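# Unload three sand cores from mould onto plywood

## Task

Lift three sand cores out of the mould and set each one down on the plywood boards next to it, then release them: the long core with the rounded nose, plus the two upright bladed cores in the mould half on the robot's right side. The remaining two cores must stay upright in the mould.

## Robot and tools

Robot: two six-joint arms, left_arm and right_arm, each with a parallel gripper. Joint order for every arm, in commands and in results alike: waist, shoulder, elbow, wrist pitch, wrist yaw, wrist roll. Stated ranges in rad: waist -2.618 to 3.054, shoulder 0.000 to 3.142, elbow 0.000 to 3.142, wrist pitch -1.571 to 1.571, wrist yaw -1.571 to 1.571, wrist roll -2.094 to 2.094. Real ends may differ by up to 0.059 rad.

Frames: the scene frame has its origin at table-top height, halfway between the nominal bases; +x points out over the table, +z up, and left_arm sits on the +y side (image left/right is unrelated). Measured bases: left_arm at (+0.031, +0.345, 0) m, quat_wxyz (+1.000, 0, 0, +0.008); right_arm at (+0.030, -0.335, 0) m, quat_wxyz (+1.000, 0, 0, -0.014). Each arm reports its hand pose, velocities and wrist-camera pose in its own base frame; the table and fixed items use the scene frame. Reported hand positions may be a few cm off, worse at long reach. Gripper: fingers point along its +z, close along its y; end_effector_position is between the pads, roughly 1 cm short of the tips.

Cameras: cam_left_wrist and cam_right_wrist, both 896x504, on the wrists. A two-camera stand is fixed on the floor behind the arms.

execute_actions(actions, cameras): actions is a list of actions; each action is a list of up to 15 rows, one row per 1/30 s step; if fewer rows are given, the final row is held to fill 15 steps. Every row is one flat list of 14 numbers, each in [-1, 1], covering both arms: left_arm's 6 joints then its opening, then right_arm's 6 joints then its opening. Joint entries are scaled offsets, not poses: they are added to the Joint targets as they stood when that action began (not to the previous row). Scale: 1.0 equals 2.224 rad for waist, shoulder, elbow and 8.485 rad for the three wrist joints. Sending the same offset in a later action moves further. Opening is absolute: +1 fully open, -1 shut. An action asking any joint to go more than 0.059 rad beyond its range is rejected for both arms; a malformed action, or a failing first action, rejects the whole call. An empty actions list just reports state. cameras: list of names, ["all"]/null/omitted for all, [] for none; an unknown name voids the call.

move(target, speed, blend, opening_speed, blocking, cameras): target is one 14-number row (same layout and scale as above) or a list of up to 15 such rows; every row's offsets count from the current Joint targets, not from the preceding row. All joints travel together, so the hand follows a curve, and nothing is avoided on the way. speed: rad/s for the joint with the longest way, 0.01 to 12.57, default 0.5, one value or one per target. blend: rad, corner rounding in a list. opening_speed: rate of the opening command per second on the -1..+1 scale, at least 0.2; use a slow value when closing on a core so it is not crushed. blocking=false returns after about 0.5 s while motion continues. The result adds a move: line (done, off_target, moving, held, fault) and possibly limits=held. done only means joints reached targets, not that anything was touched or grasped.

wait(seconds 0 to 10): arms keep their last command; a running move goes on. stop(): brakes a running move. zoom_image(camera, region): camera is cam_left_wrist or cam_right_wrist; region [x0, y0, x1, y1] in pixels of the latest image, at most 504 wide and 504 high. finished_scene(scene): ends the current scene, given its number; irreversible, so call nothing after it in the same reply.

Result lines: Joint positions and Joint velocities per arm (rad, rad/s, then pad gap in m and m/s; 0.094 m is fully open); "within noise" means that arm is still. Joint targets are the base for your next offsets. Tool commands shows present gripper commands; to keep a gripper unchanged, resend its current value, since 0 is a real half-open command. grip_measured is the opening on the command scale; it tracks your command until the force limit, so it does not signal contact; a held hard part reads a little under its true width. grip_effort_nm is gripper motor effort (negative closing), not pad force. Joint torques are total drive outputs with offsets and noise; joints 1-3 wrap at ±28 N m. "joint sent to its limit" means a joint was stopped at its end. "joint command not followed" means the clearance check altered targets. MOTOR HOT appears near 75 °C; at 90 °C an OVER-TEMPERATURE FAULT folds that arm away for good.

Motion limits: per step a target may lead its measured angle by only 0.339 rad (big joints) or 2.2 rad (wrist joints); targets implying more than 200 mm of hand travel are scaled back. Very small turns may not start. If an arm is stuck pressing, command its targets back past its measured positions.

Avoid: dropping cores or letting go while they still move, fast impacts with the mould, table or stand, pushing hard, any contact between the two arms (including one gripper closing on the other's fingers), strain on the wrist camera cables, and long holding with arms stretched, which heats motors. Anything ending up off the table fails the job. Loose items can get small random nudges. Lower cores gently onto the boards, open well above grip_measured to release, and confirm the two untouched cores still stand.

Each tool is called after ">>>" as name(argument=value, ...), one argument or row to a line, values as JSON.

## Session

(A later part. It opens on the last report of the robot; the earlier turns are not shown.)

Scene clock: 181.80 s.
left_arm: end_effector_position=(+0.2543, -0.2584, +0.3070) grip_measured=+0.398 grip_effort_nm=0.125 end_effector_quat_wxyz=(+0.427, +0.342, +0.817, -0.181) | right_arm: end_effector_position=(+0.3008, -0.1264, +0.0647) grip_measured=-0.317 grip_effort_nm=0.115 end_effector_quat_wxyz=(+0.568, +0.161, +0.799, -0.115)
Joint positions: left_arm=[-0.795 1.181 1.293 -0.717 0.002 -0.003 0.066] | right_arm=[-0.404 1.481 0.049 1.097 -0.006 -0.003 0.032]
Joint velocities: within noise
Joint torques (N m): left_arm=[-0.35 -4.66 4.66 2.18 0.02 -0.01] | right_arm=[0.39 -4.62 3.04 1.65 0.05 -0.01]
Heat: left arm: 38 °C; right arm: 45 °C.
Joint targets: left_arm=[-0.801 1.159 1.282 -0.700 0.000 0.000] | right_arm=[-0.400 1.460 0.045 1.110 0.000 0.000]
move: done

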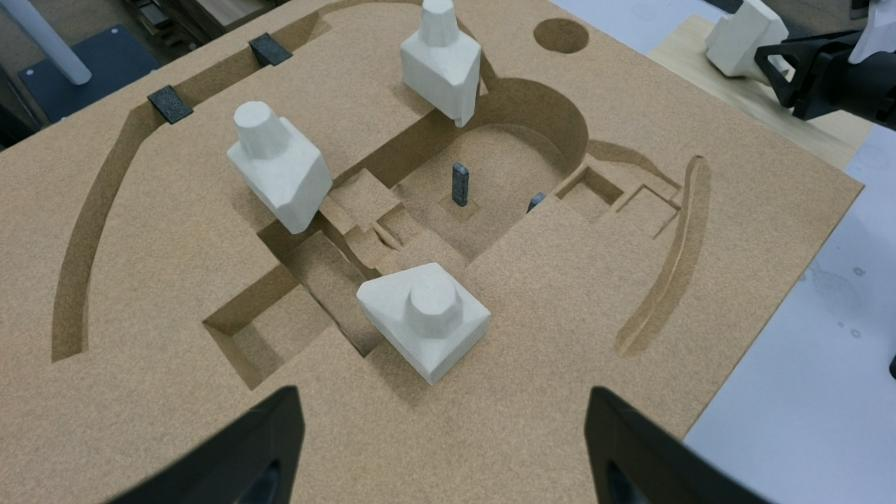

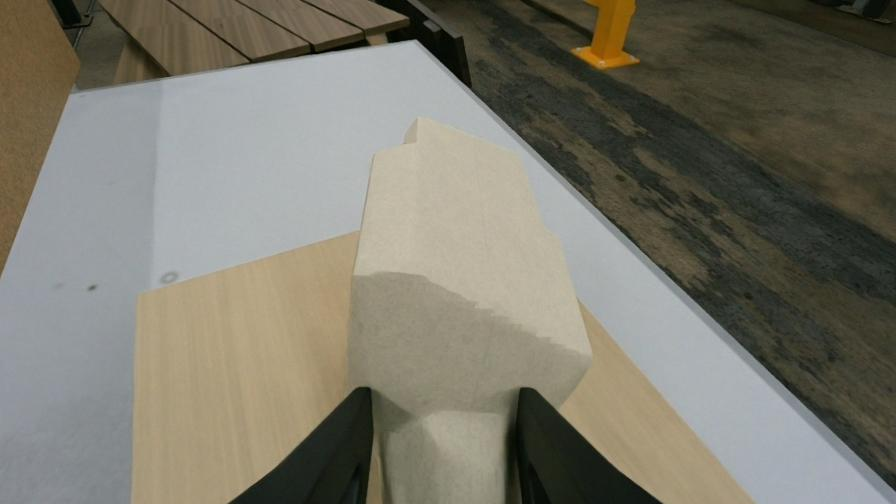

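>>> move(
  target=[
    [0,0,0,0,0,0,0.4,0,-0.0157,-0.0067,-0.0083,0,0,-0.3],
    [0,0,0,0,0,0,0.4,0,-0.0157,-0.0067,-0.0083,0,0,0.3],
  ],
  speed=0.15,
  opening_speed=0.25,
)

Scene clock: 189.07 s.
left_arm: end_effector_position=(+0.2544, -0.2586, +0.3072) grip_measured=+0.398 grip_effort_nm=0.120 end_effector_quat_wxyz=(+0.428, +0.342, +0.817, -0.181) | right_arm: end_effector_position=(+0.2953, -0.1254, +0.0607) grip_measured=+0.297 grip_effort_nm=0.183 end_effector_quat_wxyz=(+0.557, +0.164, +0.806, -0.116)
Joint positions: left_arm=[-0.795 1.181 1.293 -0.716 0.002 -0.003 0.066] | right_arm=[-0.404 1.442 0.039 1.044 0.001 -0.004 0.061]
Joint velocities: within noise
Joint torques (N m): left_arm=[-0.36 -4.75 4.6 2.17 0.02 -0.01] | right_arm=[0.36 -4.12 2.81 1.47 -0.02 0]
Heat: left arm: 39 °C; right arm: 45 °C.
Joint targets: left_arm=[-0.801 1.159 1.282 -0.700 0.000 0.000] | right_arm=[-0.400 1.425 0.030 1.040 0.000 0.000]
move: done

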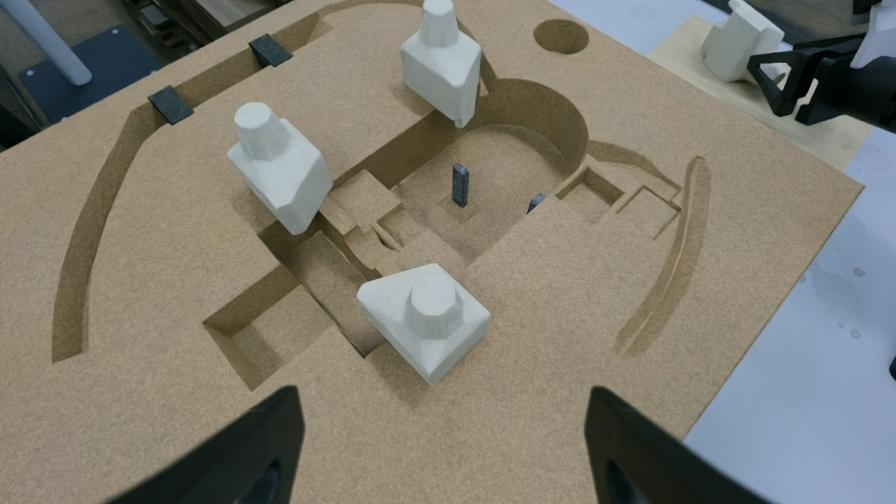

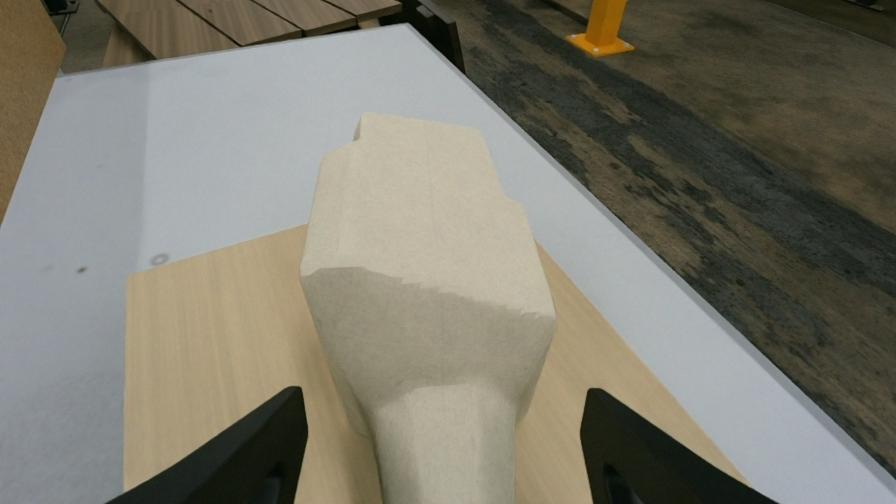

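>>> move(
  target=[
    [0,0,0,0,0,0,0.4,0,-0.3035,0.054,-0.0813,0,0,0.6],
    [0,0,0,0,0,0,0.4,0.2248,-0.1196,0.563,-0.2051,0,0,0.6],
    [0,0,0,0,0,0,0.4,0.3489,0.2833,0.96,-0.2502,0,0,0.6],
  ],
  speed=[0.5,0.9,0.9],
  blend=[0.05,0.1,0],
)

Scene clock: 201.27 s.
left_arm: end_effector_position=(+0.2544, -0.2586, +0.3072) grip_measured=+0.398 grip_effort_nm=0.120 end_effector_quat_wxyz=(+0.428, +0.342, +0.817, -0.181) | right_arm: end_effector_position=(+0.4825, +0.1918, +0.2210) grip_measured=+0.597 grip_effort_nm=0.183 end_effector_quat_wxyz=(+0.280, -0.181, +0.941, +0.052)
Joint positions: left_arm=[-0.795 1.181 1.293 -0.716 0.002 -0.003 0.066] | right_arm=[0.377 2.056 2.134 -1.072 0.002 -0.004 0.075]
Joint velocities: within noise
Joint torques (N m): left_arm=[-0.36 -4.77 4.59 2.16 0.01 -0.02] | right_arm=[-0.12 -9.73 8.12 0.91 -0.03 0]
Heat: left arm: 41 °C; right arm: 44 °C.
Joint targets: left_arm=[-0.801 1.159 1.282 -0.700 0.000 0.000] | right_arm=[0.376 2.055 2.165 -1.083 0.000 0.000]
move: done

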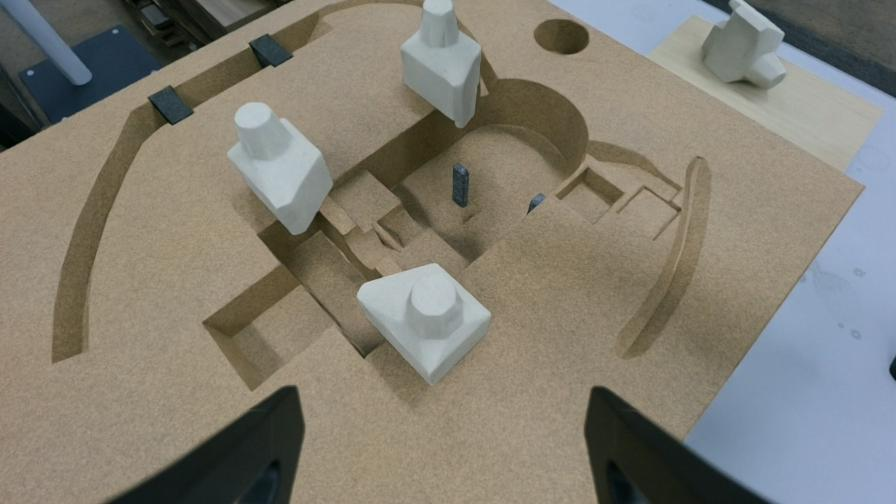

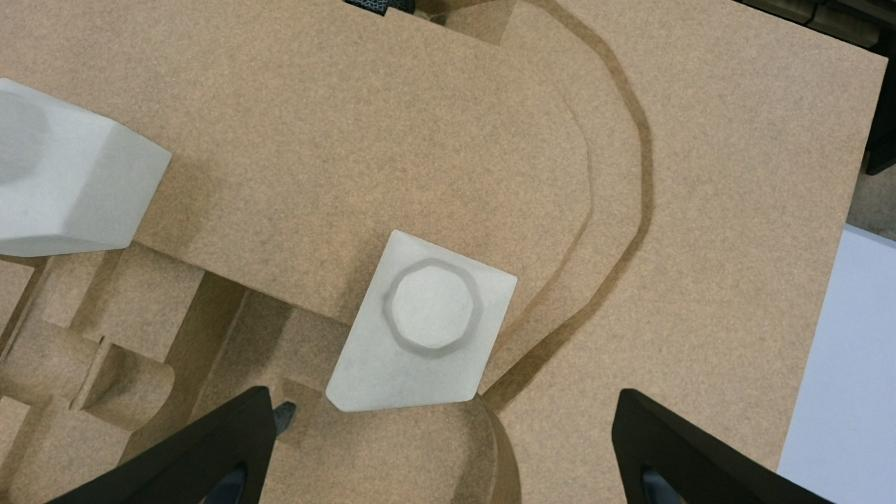

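>>> move(
  target=[
    [0,0,0,0,0,0,0.4,0.0031,0.045,-0.0517,0.0251,0,0,0.6],
    [0,0,0,0,0,0,0.4,0.0031,0.045,-0.0517,0.0251,0,0,-0.52],
  ],
  speed=0.25,
  opening_speed=0.6,
)

Scene clock: 210.67 s.
left_arm: end_effector_position=(+0.2544, -0.2586, +0.3072) grip_measured=+0.398 grip_effort_nm=0.115 end_effector_quat_wxyz=(+0.428, +0.342, +0.817, -0.181) | right_arm: end_effector_position=(+0.5136, +0.2046, +0.1703) grip_measured=-0.393 grip_effort_nm=-0.994 end_effector_quat_wxyz=(+0.287, -0.181, +0.939, +0.054)
Joint positions: left_arm=[-0.795 1.181 1.293 -0.716 0.002 -0.003 0.066] | right_arm=[0.378 2.146 2.058 -0.89 0.001 -0.004 0.029]
Joint velocities: within noise
Joint torques (N m): left_arm=[-0.35 -4.71 4.71 2.17 -0.01 -0.02] | right_arm=[0.46 -9.85 5.27 1.17 -0.02 0]
Heat: left arm: 42 °C; right arm: 42 °C.
Joint targets: left_arm=[-0.801 1.159 1.282 -0.700 0.000 0.000] | right_arm=[0.383 2.155 2.050 -0.870 0.000 0.000]
move: done

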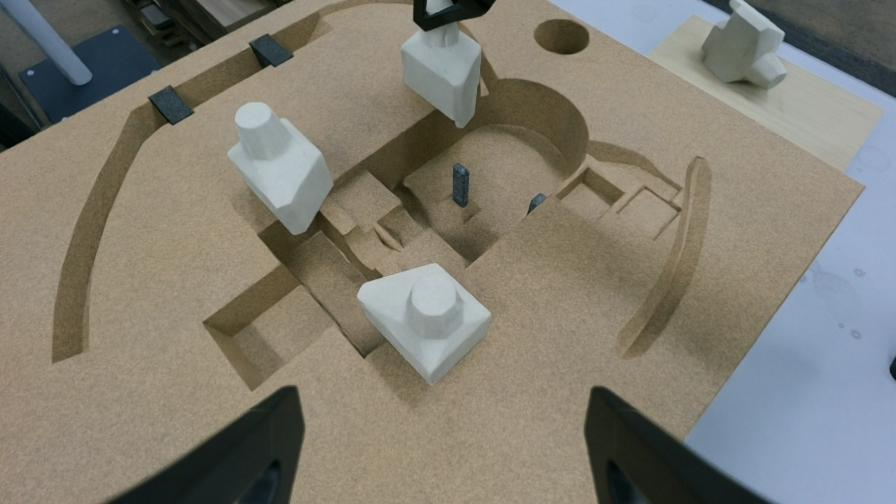

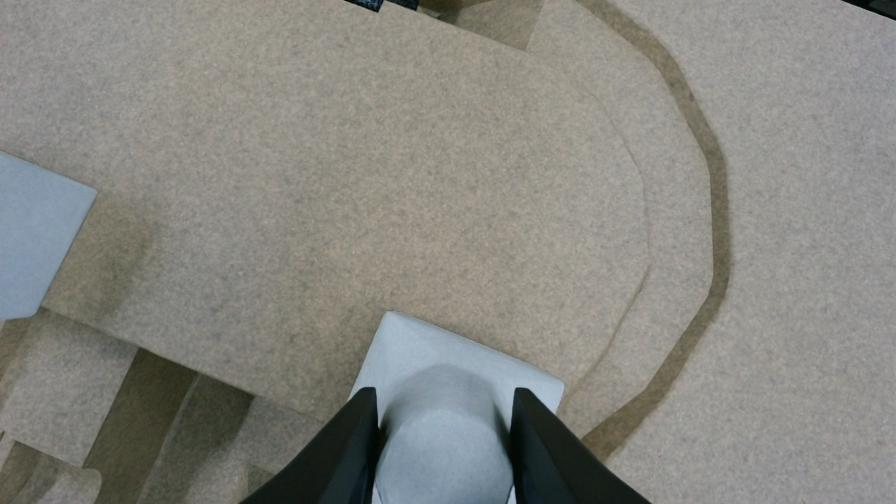

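>>> move(
  target=[
    [0,0,0,0,0,0,0.4,0,0,0,0,0,0,-0.1],
    [0,0,0,0,0,0,0.4,0,0.0135,-0.0157,0.0035,0,0,-0.1],
    [0,0,0,0,0,0,0.4,0,0.0135,-0.0157,0.0035,0,0,-0.52],
  ],
  speed=0.1,
  opening_speed=0.6,
)

Scene clock: 217.30 s.
left_arm: end_effector_position=(+0.2544, -0.2586, +0.3072) grip_measured=+0.398 grip_effort_nm=0.120 end_effector_quat_wxyz=(+0.428, +0.342, +0.817, -0.181) | right_arm: end_effector_position=(+0.5184, +0.2066, +0.1553) grip_measured=-0.270 grip_effort_nm=-1.004 end_effector_quat_wxyz=(+0.286, -0.182, +0.939, +0.053)
Joint positions: left_arm=[-0.795 1.181 1.293 -0.716 0.002 -0.003 0.066] | right_arm=[0.378 2.166 2.03 -0.846 0.003 -0.004 0.034]
Joint velocities: within noise
Joint torques (N m): left_arm=[-0.29 -4.66 4.71 2.14 0 -0.02] | right_arm=[0.4 -9.2 4.78 1.03 -0.04 0.01]
Heat: left arm: 42 °C; right arm: 42 °C.
Joint targets: left_arm=[-0.801 1.159 1.282 -0.700 0.000 0.000] | right_arm=[0.383 2.185 2.015 -0.840 0.000 0.000]
move: done

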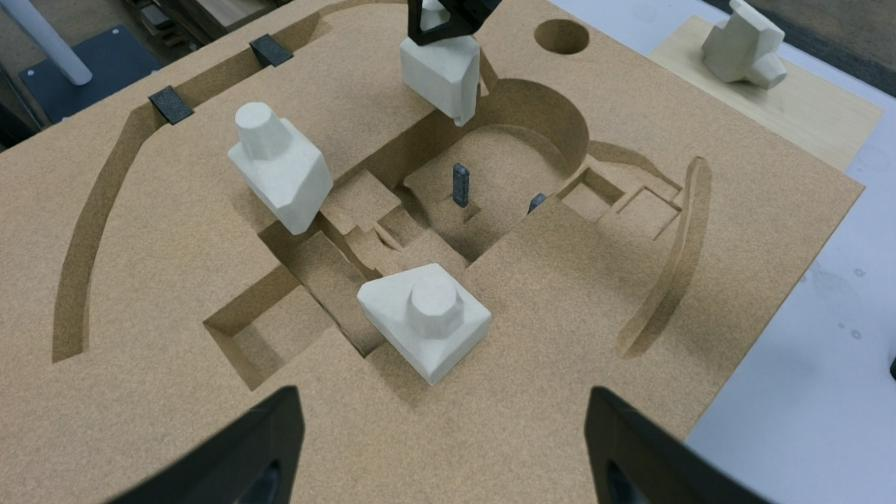

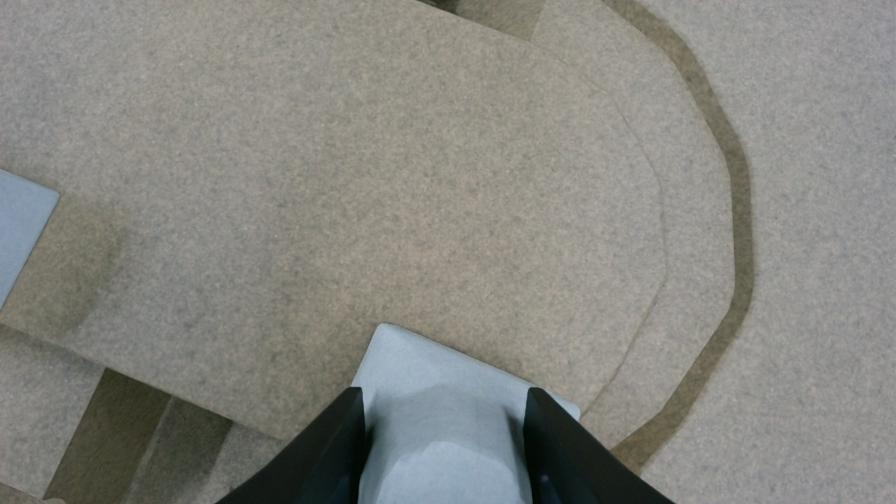

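>>> move(
  target=[
    [0,0,0,0,0,0,0.4,0,0,0.0899,-0.013,0,0,-0.52],
    [0,0,0,0,0,0,0.4,0,0.018,0.1888,-0.0283,0,0,-0.52],
    [0,0,0,0,0,0,0.4,-0.2509,-0.1956,-0.0157,-0.0471,0,0,-0.52],
    [0,0,0,0,0,0,0.4,-0.2509,-0.362,-0.7262,0.2051,0,0,-0.52],
  ],
  speed=[0.3,0.3,0.6,0.7],
  blend=[0.03,0.01,0.05,0],
)

Scene clock: 236.03 s.
left_arm: end_effector_position=(+0.2544, -0.2586, +0.3072) grip_measured=+0.398 grip_effort_nm=0.125 end_effector_quat_wxyz=(+0.428, +0.342, +0.817, -0.181) | right_arm: end_effector_position=(+0.3955, -0.0724, +0.1426) grip_measured=-0.274 grip_effort_nm=-1.009 end_effector_quat_wxyz=(+0.616, +0.071, +0.782, -0.060)
Joint positions: left_arm=[-0.795 1.181 1.293 -0.716 0.002 -0.003 0.066] | right_arm=[-0.181 1.419 0.393 0.79 0.007 -0.004 0.034]
Joint velocities: within noise
Joint torques (N m): left_arm=[-0.42 -4.72 4.63 2.16 0.01 -0.03] | right_arm=[0.47 -7.3 5.6 2.56 -0.07 0.01]
Heat: left arm: 43 °C; right arm: 43 °C.
Joint targets: left_arm=[-0.801 1.159 1.282 -0.700 0.000 0.000] | right_arm=[-0.175 1.380 0.400 0.900 0.000 0.000]
move: off_target (right_arm); right_arm: the wrist pitch is farthest, 0.110 rad from its target

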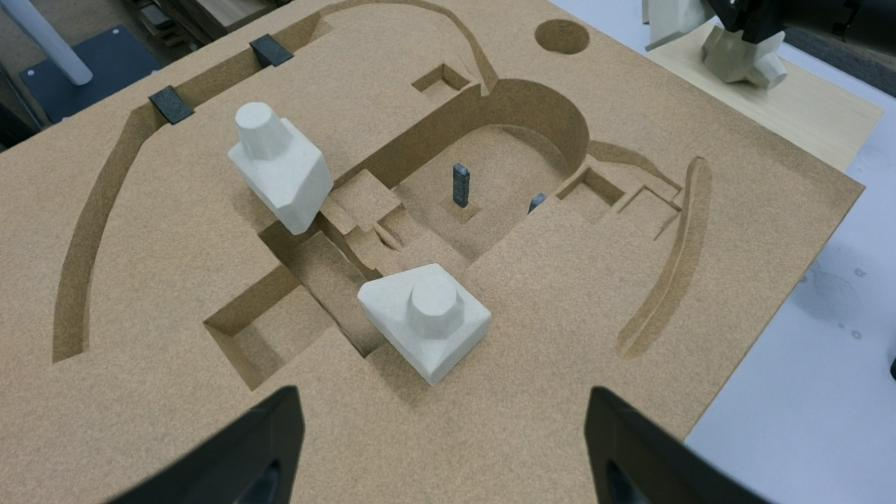

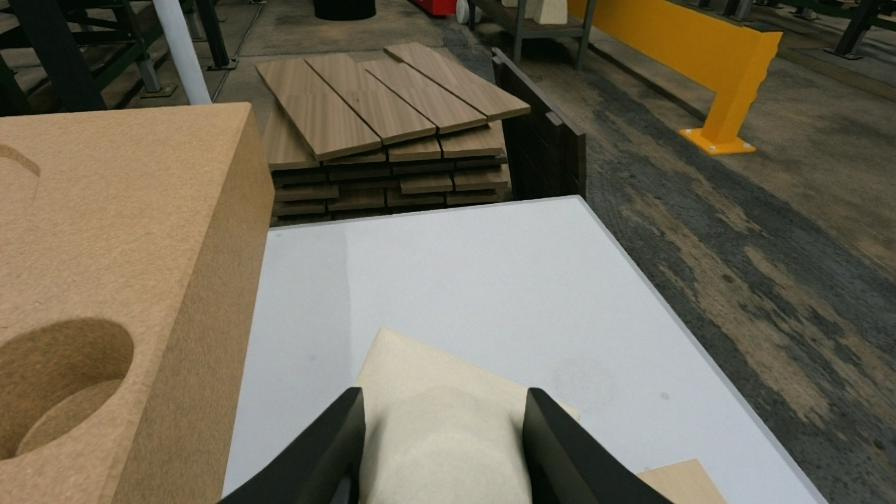

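>>> move(
  target=[0,0,0,0,0,0,0.4,0,0.1169,-0.0477,0.0507,0,0,-0.52],
  speed=0.25,
)

Scene clock: 242.90 s.
left_arm: end_effector_position=(+0.2544, -0.2586, +0.3072) grip_measured=+0.398 grip_effort_nm=0.115 end_effector_quat_wxyz=(+0.428, +0.342, +0.817, -0.181) | right_arm: end_effector_position=(+0.3928, -0.0719, +0.1229) grip_measured=-0.274 grip_effort_nm=-1.009 end_effector_quat_wxyz=(+0.656, +0.068, +0.749, -0.063)
Joint positions: left_arm=[-0.795 1.181 1.293 -0.716 0.002 -0.003 0.066] | right_arm=[-0.181 1.644 0.291 1.222 0.007 -0.004 0.034]
Joint velocities: within noise
Joint torques (N m): left_arm=[-0.38 -4.68 4.66 2.14 0.03 -0.01] | right_arm=[0.46 -4.93 3.95 2.55 -0.07 0]
Heat: left arm: 43 °C; right arm: 45 °C.
Joint targets: left_arm=[-0.801 1.159 1.282 -0.700 0.000 0.000] | right_arm=[-0.175 1.640 0.294 1.330 0.000 0.000]
move: off_target (right_arm); right_arm: the wrist pitch is farthest, 0.108 rad from its target

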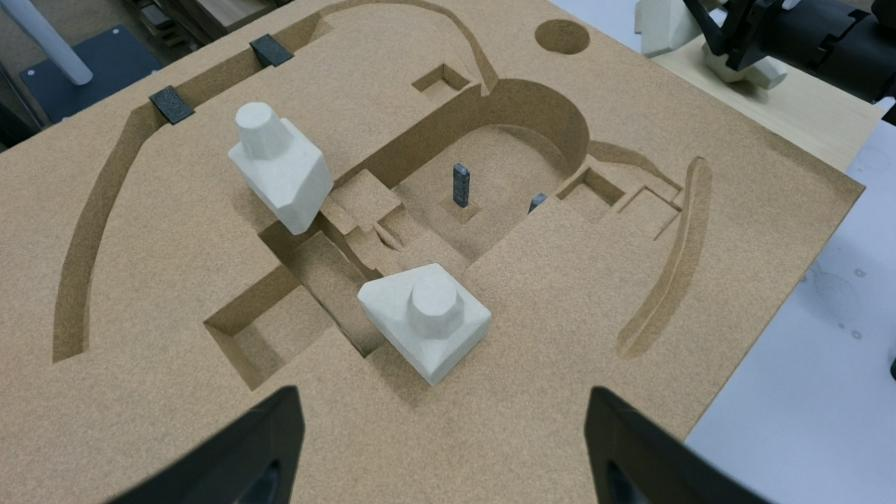

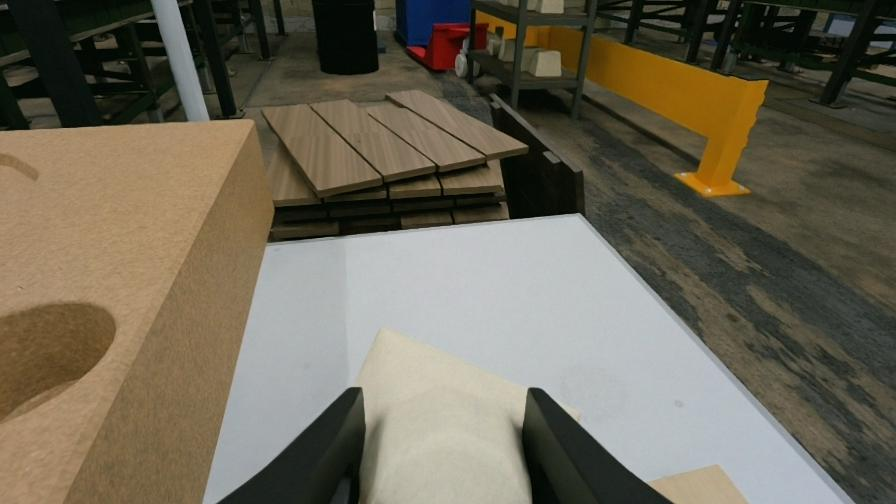

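>>> move(
  target=[0,0,0,0,0,0,0.4,0,0,-0.0427,0.0024,0,0,-0.52],
  speed=0.1,
)

Scene clock: 247.47 s.
left_arm: end_effector_position=(+0.2544, -0.2586, +0.3072) grip_measured=+0.398 grip_effort_nm=0.115 end_effector_quat_wxyz=(+0.428, +0.342, +0.817, -0.181) | right_arm: end_effector_position=(+0.3740, -0.0685, +0.1156) grip_measured=-0.274 grip_effort_nm=-1.004 end_effector_quat_wxyz=(+0.658, +0.068, +0.747, -0.063)
Joint positions: left_arm=[-0.795 1.181 1.293 -0.716 0.002 -0.003 0.066] | right_arm=[-0.181 1.644 0.207 1.311 0.007 -0.004 0.034]
Joint velocities: within noise
Joint torques (N m): left_arm=[-0.36 -4.72 4.62 2.17 0.01 -0.01] | right_arm=[0.46 -4.59 2.74 1.93 -0.08 0.01]
Heat: left arm: 43 °C; right arm: 47 °C.
Joint targets: left_arm=[-0.801 1.159 1.282 -0.700 0.000 0.000] | right_arm=[-0.175 1.640 0.199 1.351 0.000 0.000]
move: off_target (right_arm); right_arm: the wrist pitch is farthest, 0.040 rad from its target

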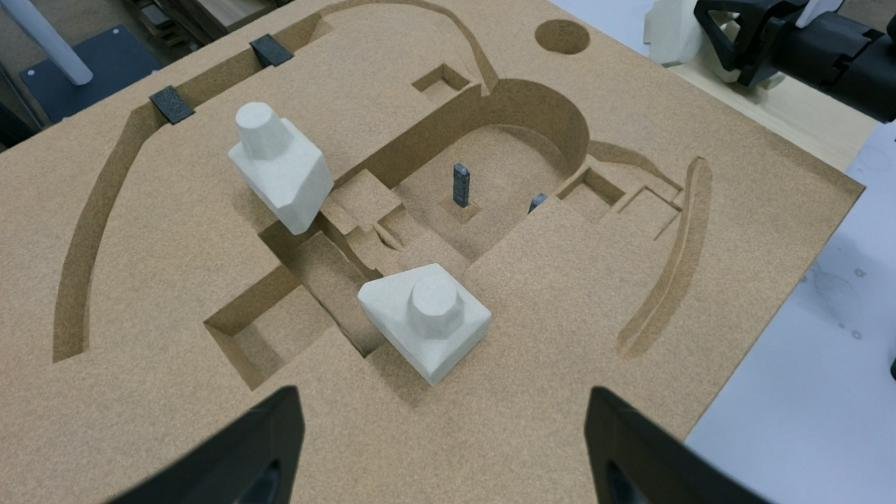

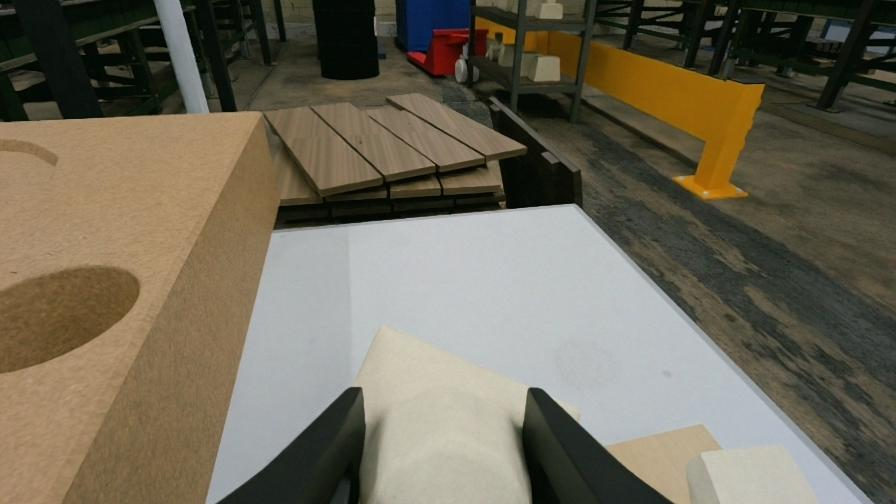

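>>> move(
  target=[0,0,0,0,0,0,0.4,0,-0.0337,-0.0135,-0.02,0,0,-0.235],
  speed=0.12,
  opening_speed=0.3,
)

Scene clock: 253.63 s.
left_arm: end_effector_position=(+0.2544, -0.2586, +0.3072) grip_measured=+0.398 grip_effort_nm=0.120 end_effector_quat_wxyz=(+0.428, +0.342, +0.817, -0.181) | right_arm: end_effector_position=(+0.3656, -0.0669, +0.1115) grip_measured=-0.234 grip_effort_nm=-0.012 end_effector_quat_wxyz=(+0.645, +0.069, +0.759, -0.062)
Joint positions: left_arm=[-0.795 1.181 1.293 -0.716 0.002 -0.003 0.066] | right_arm=[-0.181 1.579 0.185 1.232 0.007 -0.004 0.036]
Joint velocities: within noise
Joint torques (N m): left_arm=[-0.38 -4.74 4.7 2.15 0.01 -0.02] | right_arm=[0.47 -5.03 2.4 1.13 -0.06 0.01]
Heat: left arm: 44 °C; right arm: 46 °C.
Joint targets: left_arm=[-0.801 1.159 1.282 -0.700 0.000 0.000] | right_arm=[-0.175 1.566 0.169 1.181 0.000 0.000]
move: off_target (right_arm); right_arm: the wrist pitch is farthest, 0.050 rad from its target

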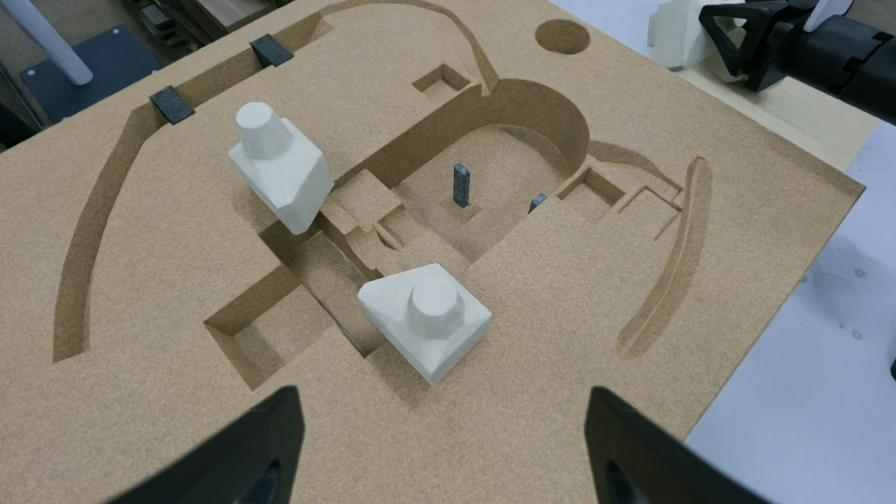

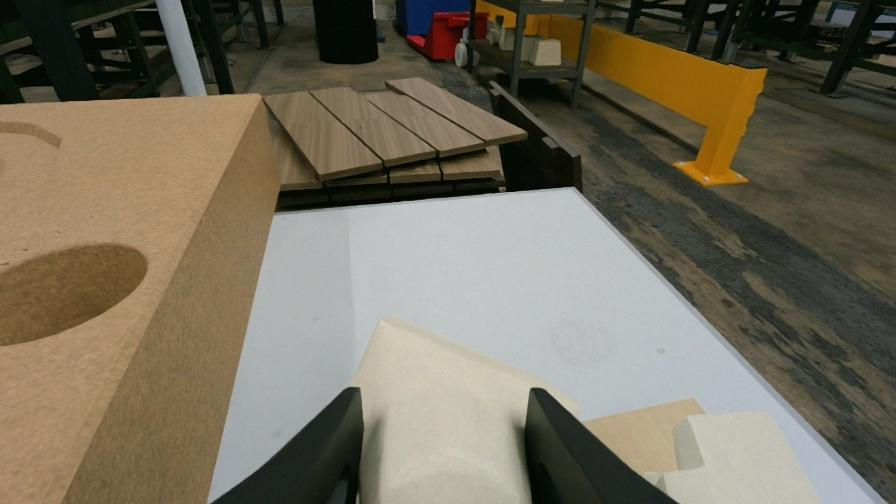

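>>> move(
  target=[0,0,0,0,0,0,0.4,0,-0.046,-0.0101,-0.0194,0,0,-0.222],
  speed=0.12,
  opening_speed=0.3,
)

Scene clock: 260.53 s.
left_arm: end_effector_position=(+0.2544, -0.2586, +0.3072) grip_measured=+0.398 grip_effort_nm=0.120 end_effector_quat_wxyz=(+0.428, +0.342, +0.817, -0.181) | right_arm: end_effector_position=(+0.3476, -0.0640, +0.0840) grip_measured=-0.223 grip_effort_nm=0.100 end_effector_quat_wxyz=(+0.590, +0.073, +0.802, -0.059)
Joint positions: left_arm=[-0.795 1.181 1.293 -0.716 0.002 -0.003 0.066] | right_arm=[-0.18 1.482 0.155 1.026 0.01 -0.005 0.036]
Joint velocities: within noise
Joint torques (N m): left_arm=[-0.31 -4.81 4.7 2.16 0.01 -0.01] | right_arm=[0.44 -5 3.19 1.45 -0.11 0.01]
Heat: left arm: 44 °C; right arm: 45 °C.
Joint targets: left_arm=[-0.801 1.159 1.282 -0.700 0.000 0.000] | right_arm=[-0.175 1.463 0.147 1.016 0.000 0.000]
move: done

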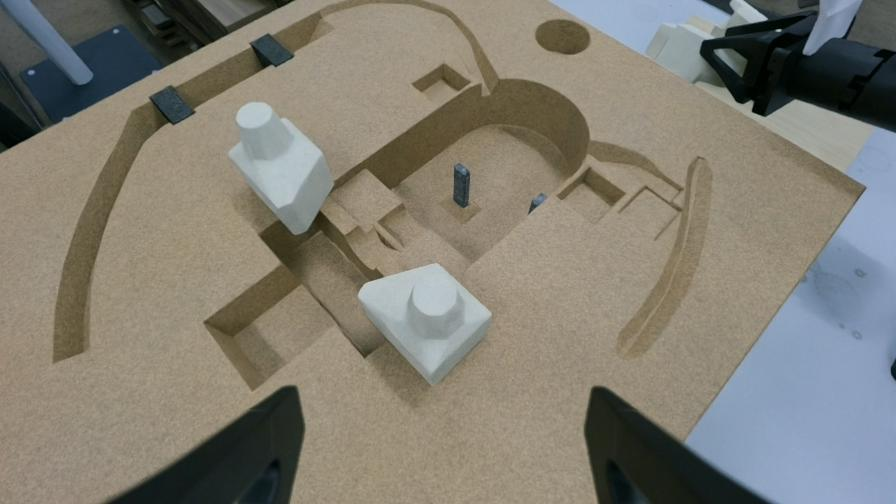

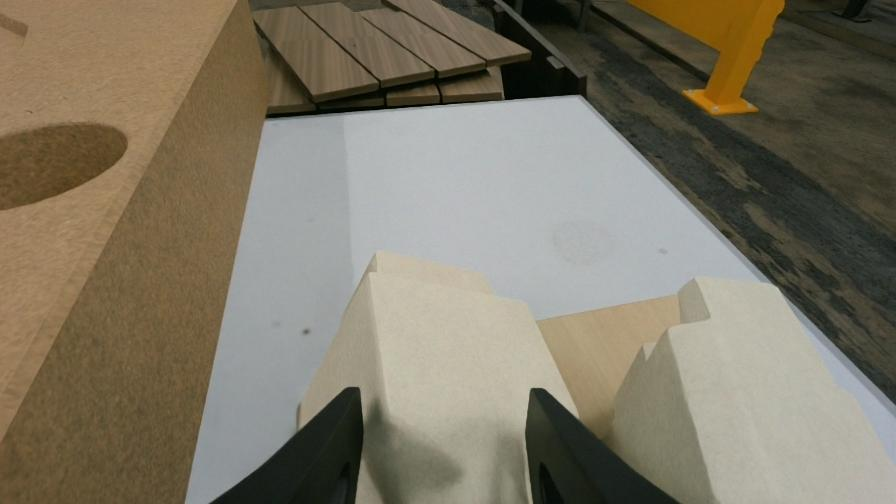

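>>> move(
  target=[
    [0,0,0,0,0,0,0.4,-0.0157,-0.0045,-0.0027,-0.0148,0,0,-0.222],
    [0,0,0,0,0,0,0.4,-0.0157,-0.0045,-0.0027,-0.0148,0,0,-0.1],
  ],
  speed=0.08,
  opening_speed=0.25,
)

Scene clock: 271.47 s.
left_arm: end_effector_position=(+0.2544, -0.2586, +0.3072) grip_measured=+0.398 grip_effort_nm=0.129 end_effector_quat_wxyz=(+0.428, +0.342, +0.817, -0.181) | right_arm: end_effector_position=(+0.3429, -0.0668, +0.0770) grip_measured=-0.103 grip_effort_nm=0.173 end_effector_quat_wxyz=(+0.575, +0.078, +0.813, -0.055)
Joint positions: left_arm=[-0.795 1.181 1.293 -0.716 0.002 -0.003 0.066] | right_arm=[-0.199 1.457 0.155 0.962 -0.008 -0.003 0.042]
Joint velocities: within noise
Joint torques (N m): left_arm=[-0.39 -4.66 4.7 2.15 -0.01 -0.01] | right_arm=[-0.92 -3.66 2.85 0.87 0.07 0]
Heat: left arm: 44 °C; right arm: 45 °C.
Joint targets: left_arm=[-0.801 1.159 1.282 -0.700 0.000 0.000] | right_arm=[-0.210 1.453 0.141 0.890 0.000 0.000]
move: off_target (right_arm); target 2's new numbers were sent with right_arm's wrist pitch 0.083 rad from that target; right_arm: the wrist pitch is farthest, 0.071 rad from its target

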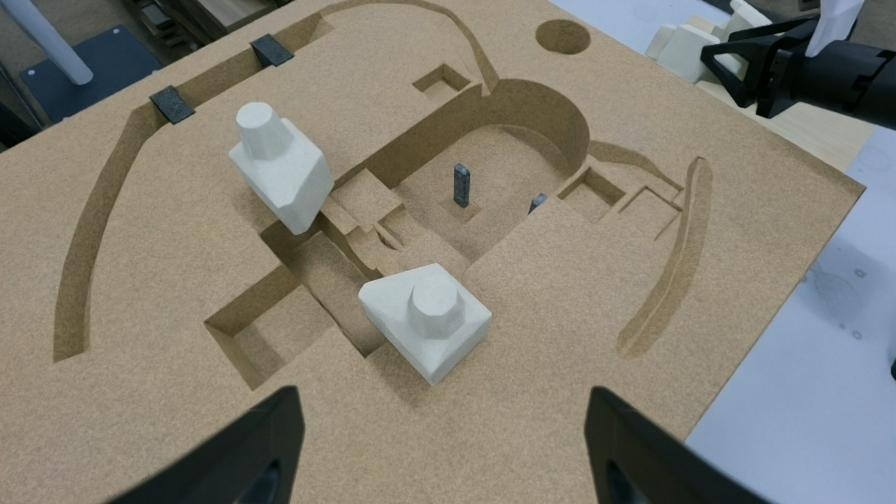

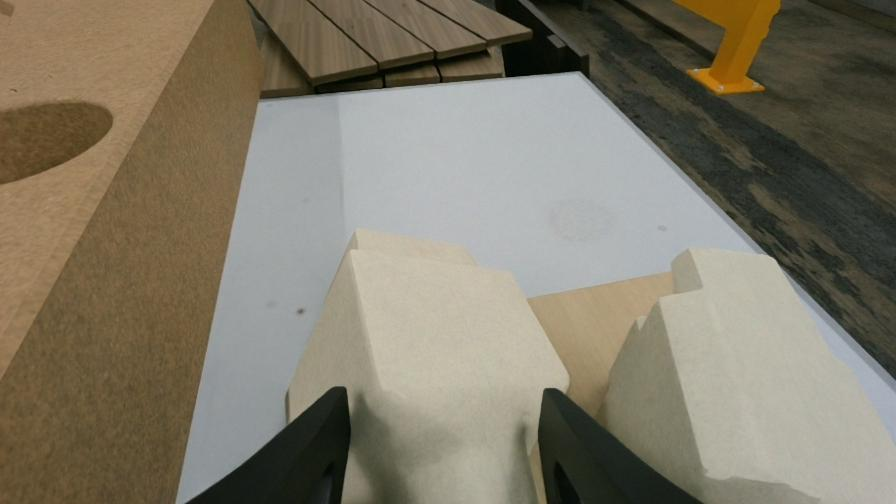

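>>> zoom_image(
  camera="cam_left_wrist",
  region=[600, 0, 896, 160],
)

>>> move(
  target=[0,0,0,0,0,0,0.4,0.0049,0,0,0.0085,0,0,0.12],
  opening_speed=0.25,
)

Scaled by 1.703.

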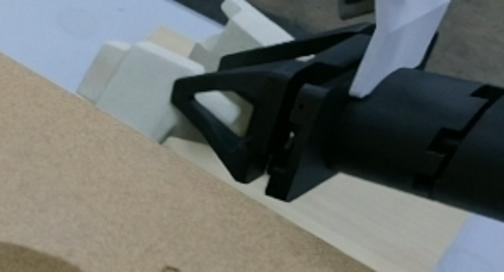

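Scene clock: 277.97 s.
left_arm: end_effector_position=(+0.2544, -0.2586, +0.3072) grip_measured=+0.398 grip_effort_nm=0.125 end_effector_quat_wxyz=(+0.428, +0.342, +0.817, -0.181) | right_arm: end_effector_position=(+0.3405, -0.0678, +0.0738) grip_measured=+0.117 grip_effort_nm=0.178 end_effector_quat_wxyz=(+0.570, +0.080, +0.816, -0.058)
Joint positions: left_arm=[-0.795 1.181 1.293 -0.716 0.002 -0.003 0.066] | right_arm=[-0.199 1.457 0.15 0.957 0 -0.003 0.052]
Joint velocities: within noise
Joint torques (N m): left_arm=[-0.42 -4.74 4.66 2.19 0.02 -0.02] | right_arm=[0.02 -3.63 3.22 1.57 -0.02 -0.01]
Heat: left arm: 44 °C; right arm: 44 °C.
Joint targets: left_arm=[-0.801 1.159 1.282 -0.700 0.000 0.000] | right_arm=[-0.199 1.453 0.141 0.963 0.000 0.000]
move: done

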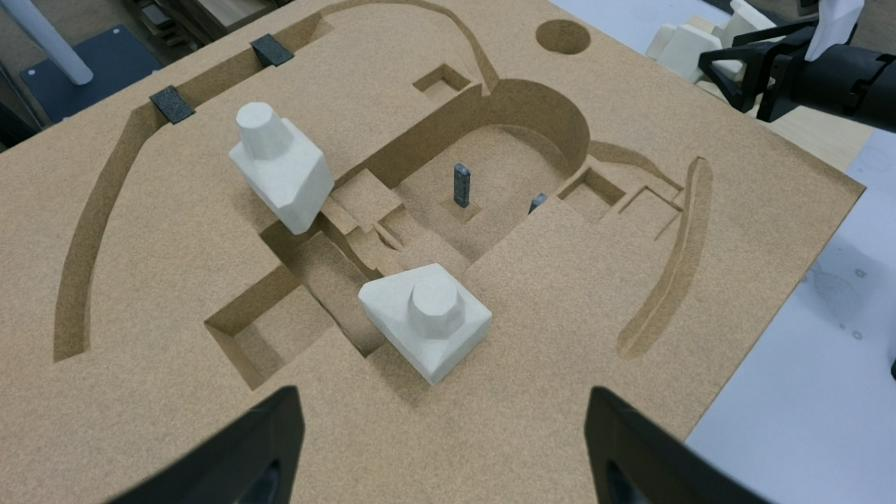

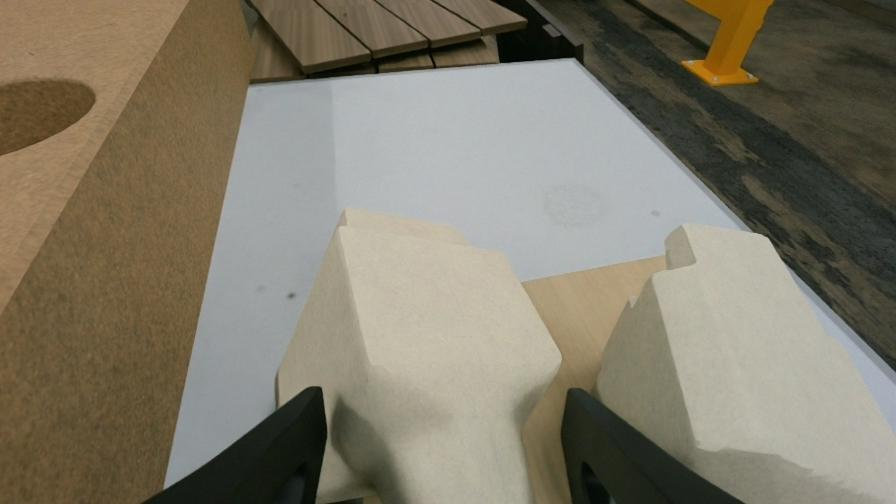

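>>> move(
  target=[
    [0,0,0,0,0,0,0.4,0,-0.3147,0.004,-0.072,0,0,0.12],
    [0,0,0,0,0,0,0.4,0,-0.1322,0.513,-0.196,0,0,0.12],
  ],
  speed=[0.4,0.9],
  blend=[0.05,0],
)

Scene clock: 285.40 s.
left_arm: end_effector_position=(+0.2544, -0.2586, +0.3073) grip_measured=+0.398 grip_effort_nm=0.115 end_effector_quat_wxyz=(+0.428, +0.342, +0.817, -0.181) | right_arm: end_effector_position=(+0.3520, -0.0703, +0.3028) grip_measured=+0.117 grip_effort_nm=0.178 end_effector_quat_wxyz=(+0.466, +0.087, +0.879, -0.048)
Joint positions: left_arm=[-0.795 1.181 1.293 -0.716 0.002 -0.003 0.066] | right_arm=[-0.199 1.156 1.253 -0.694 0.001 -0.003 0.052]
Joint velocities: within noise
Joint torques (N m): left_arm=[-0.38 -4.68 4.71 2.16 0.02 -0.01] | right_arm=[0.02 -2.63 8.24 1.3 -0.02 0]
Heat: left arm: 44 °C; right arm: 45 °C.
Joint targets: left_arm=[-0.801 1.159 1.282 -0.700 0.000 0.000] | right_arm=[-0.199 1.159 1.282 -0.700 0.000 0.000]
move: done

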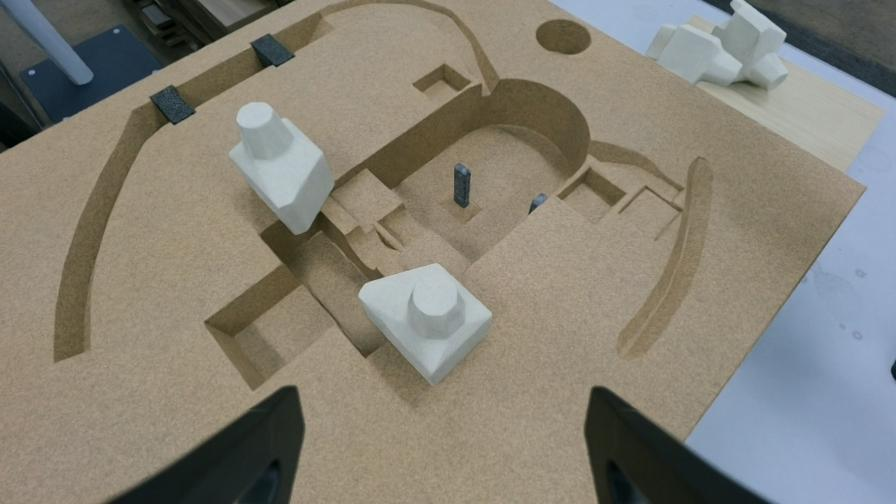

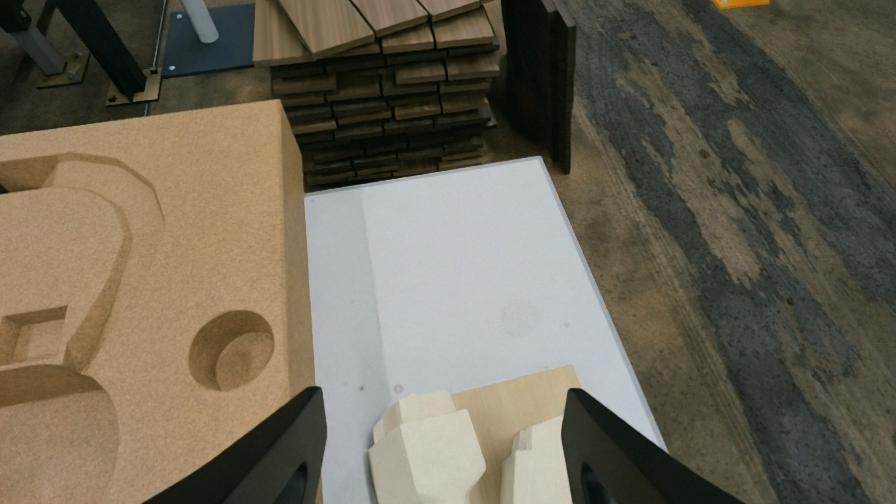

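>>> finished_scene(
  scene=2,
)

The scene is finished: the task was done.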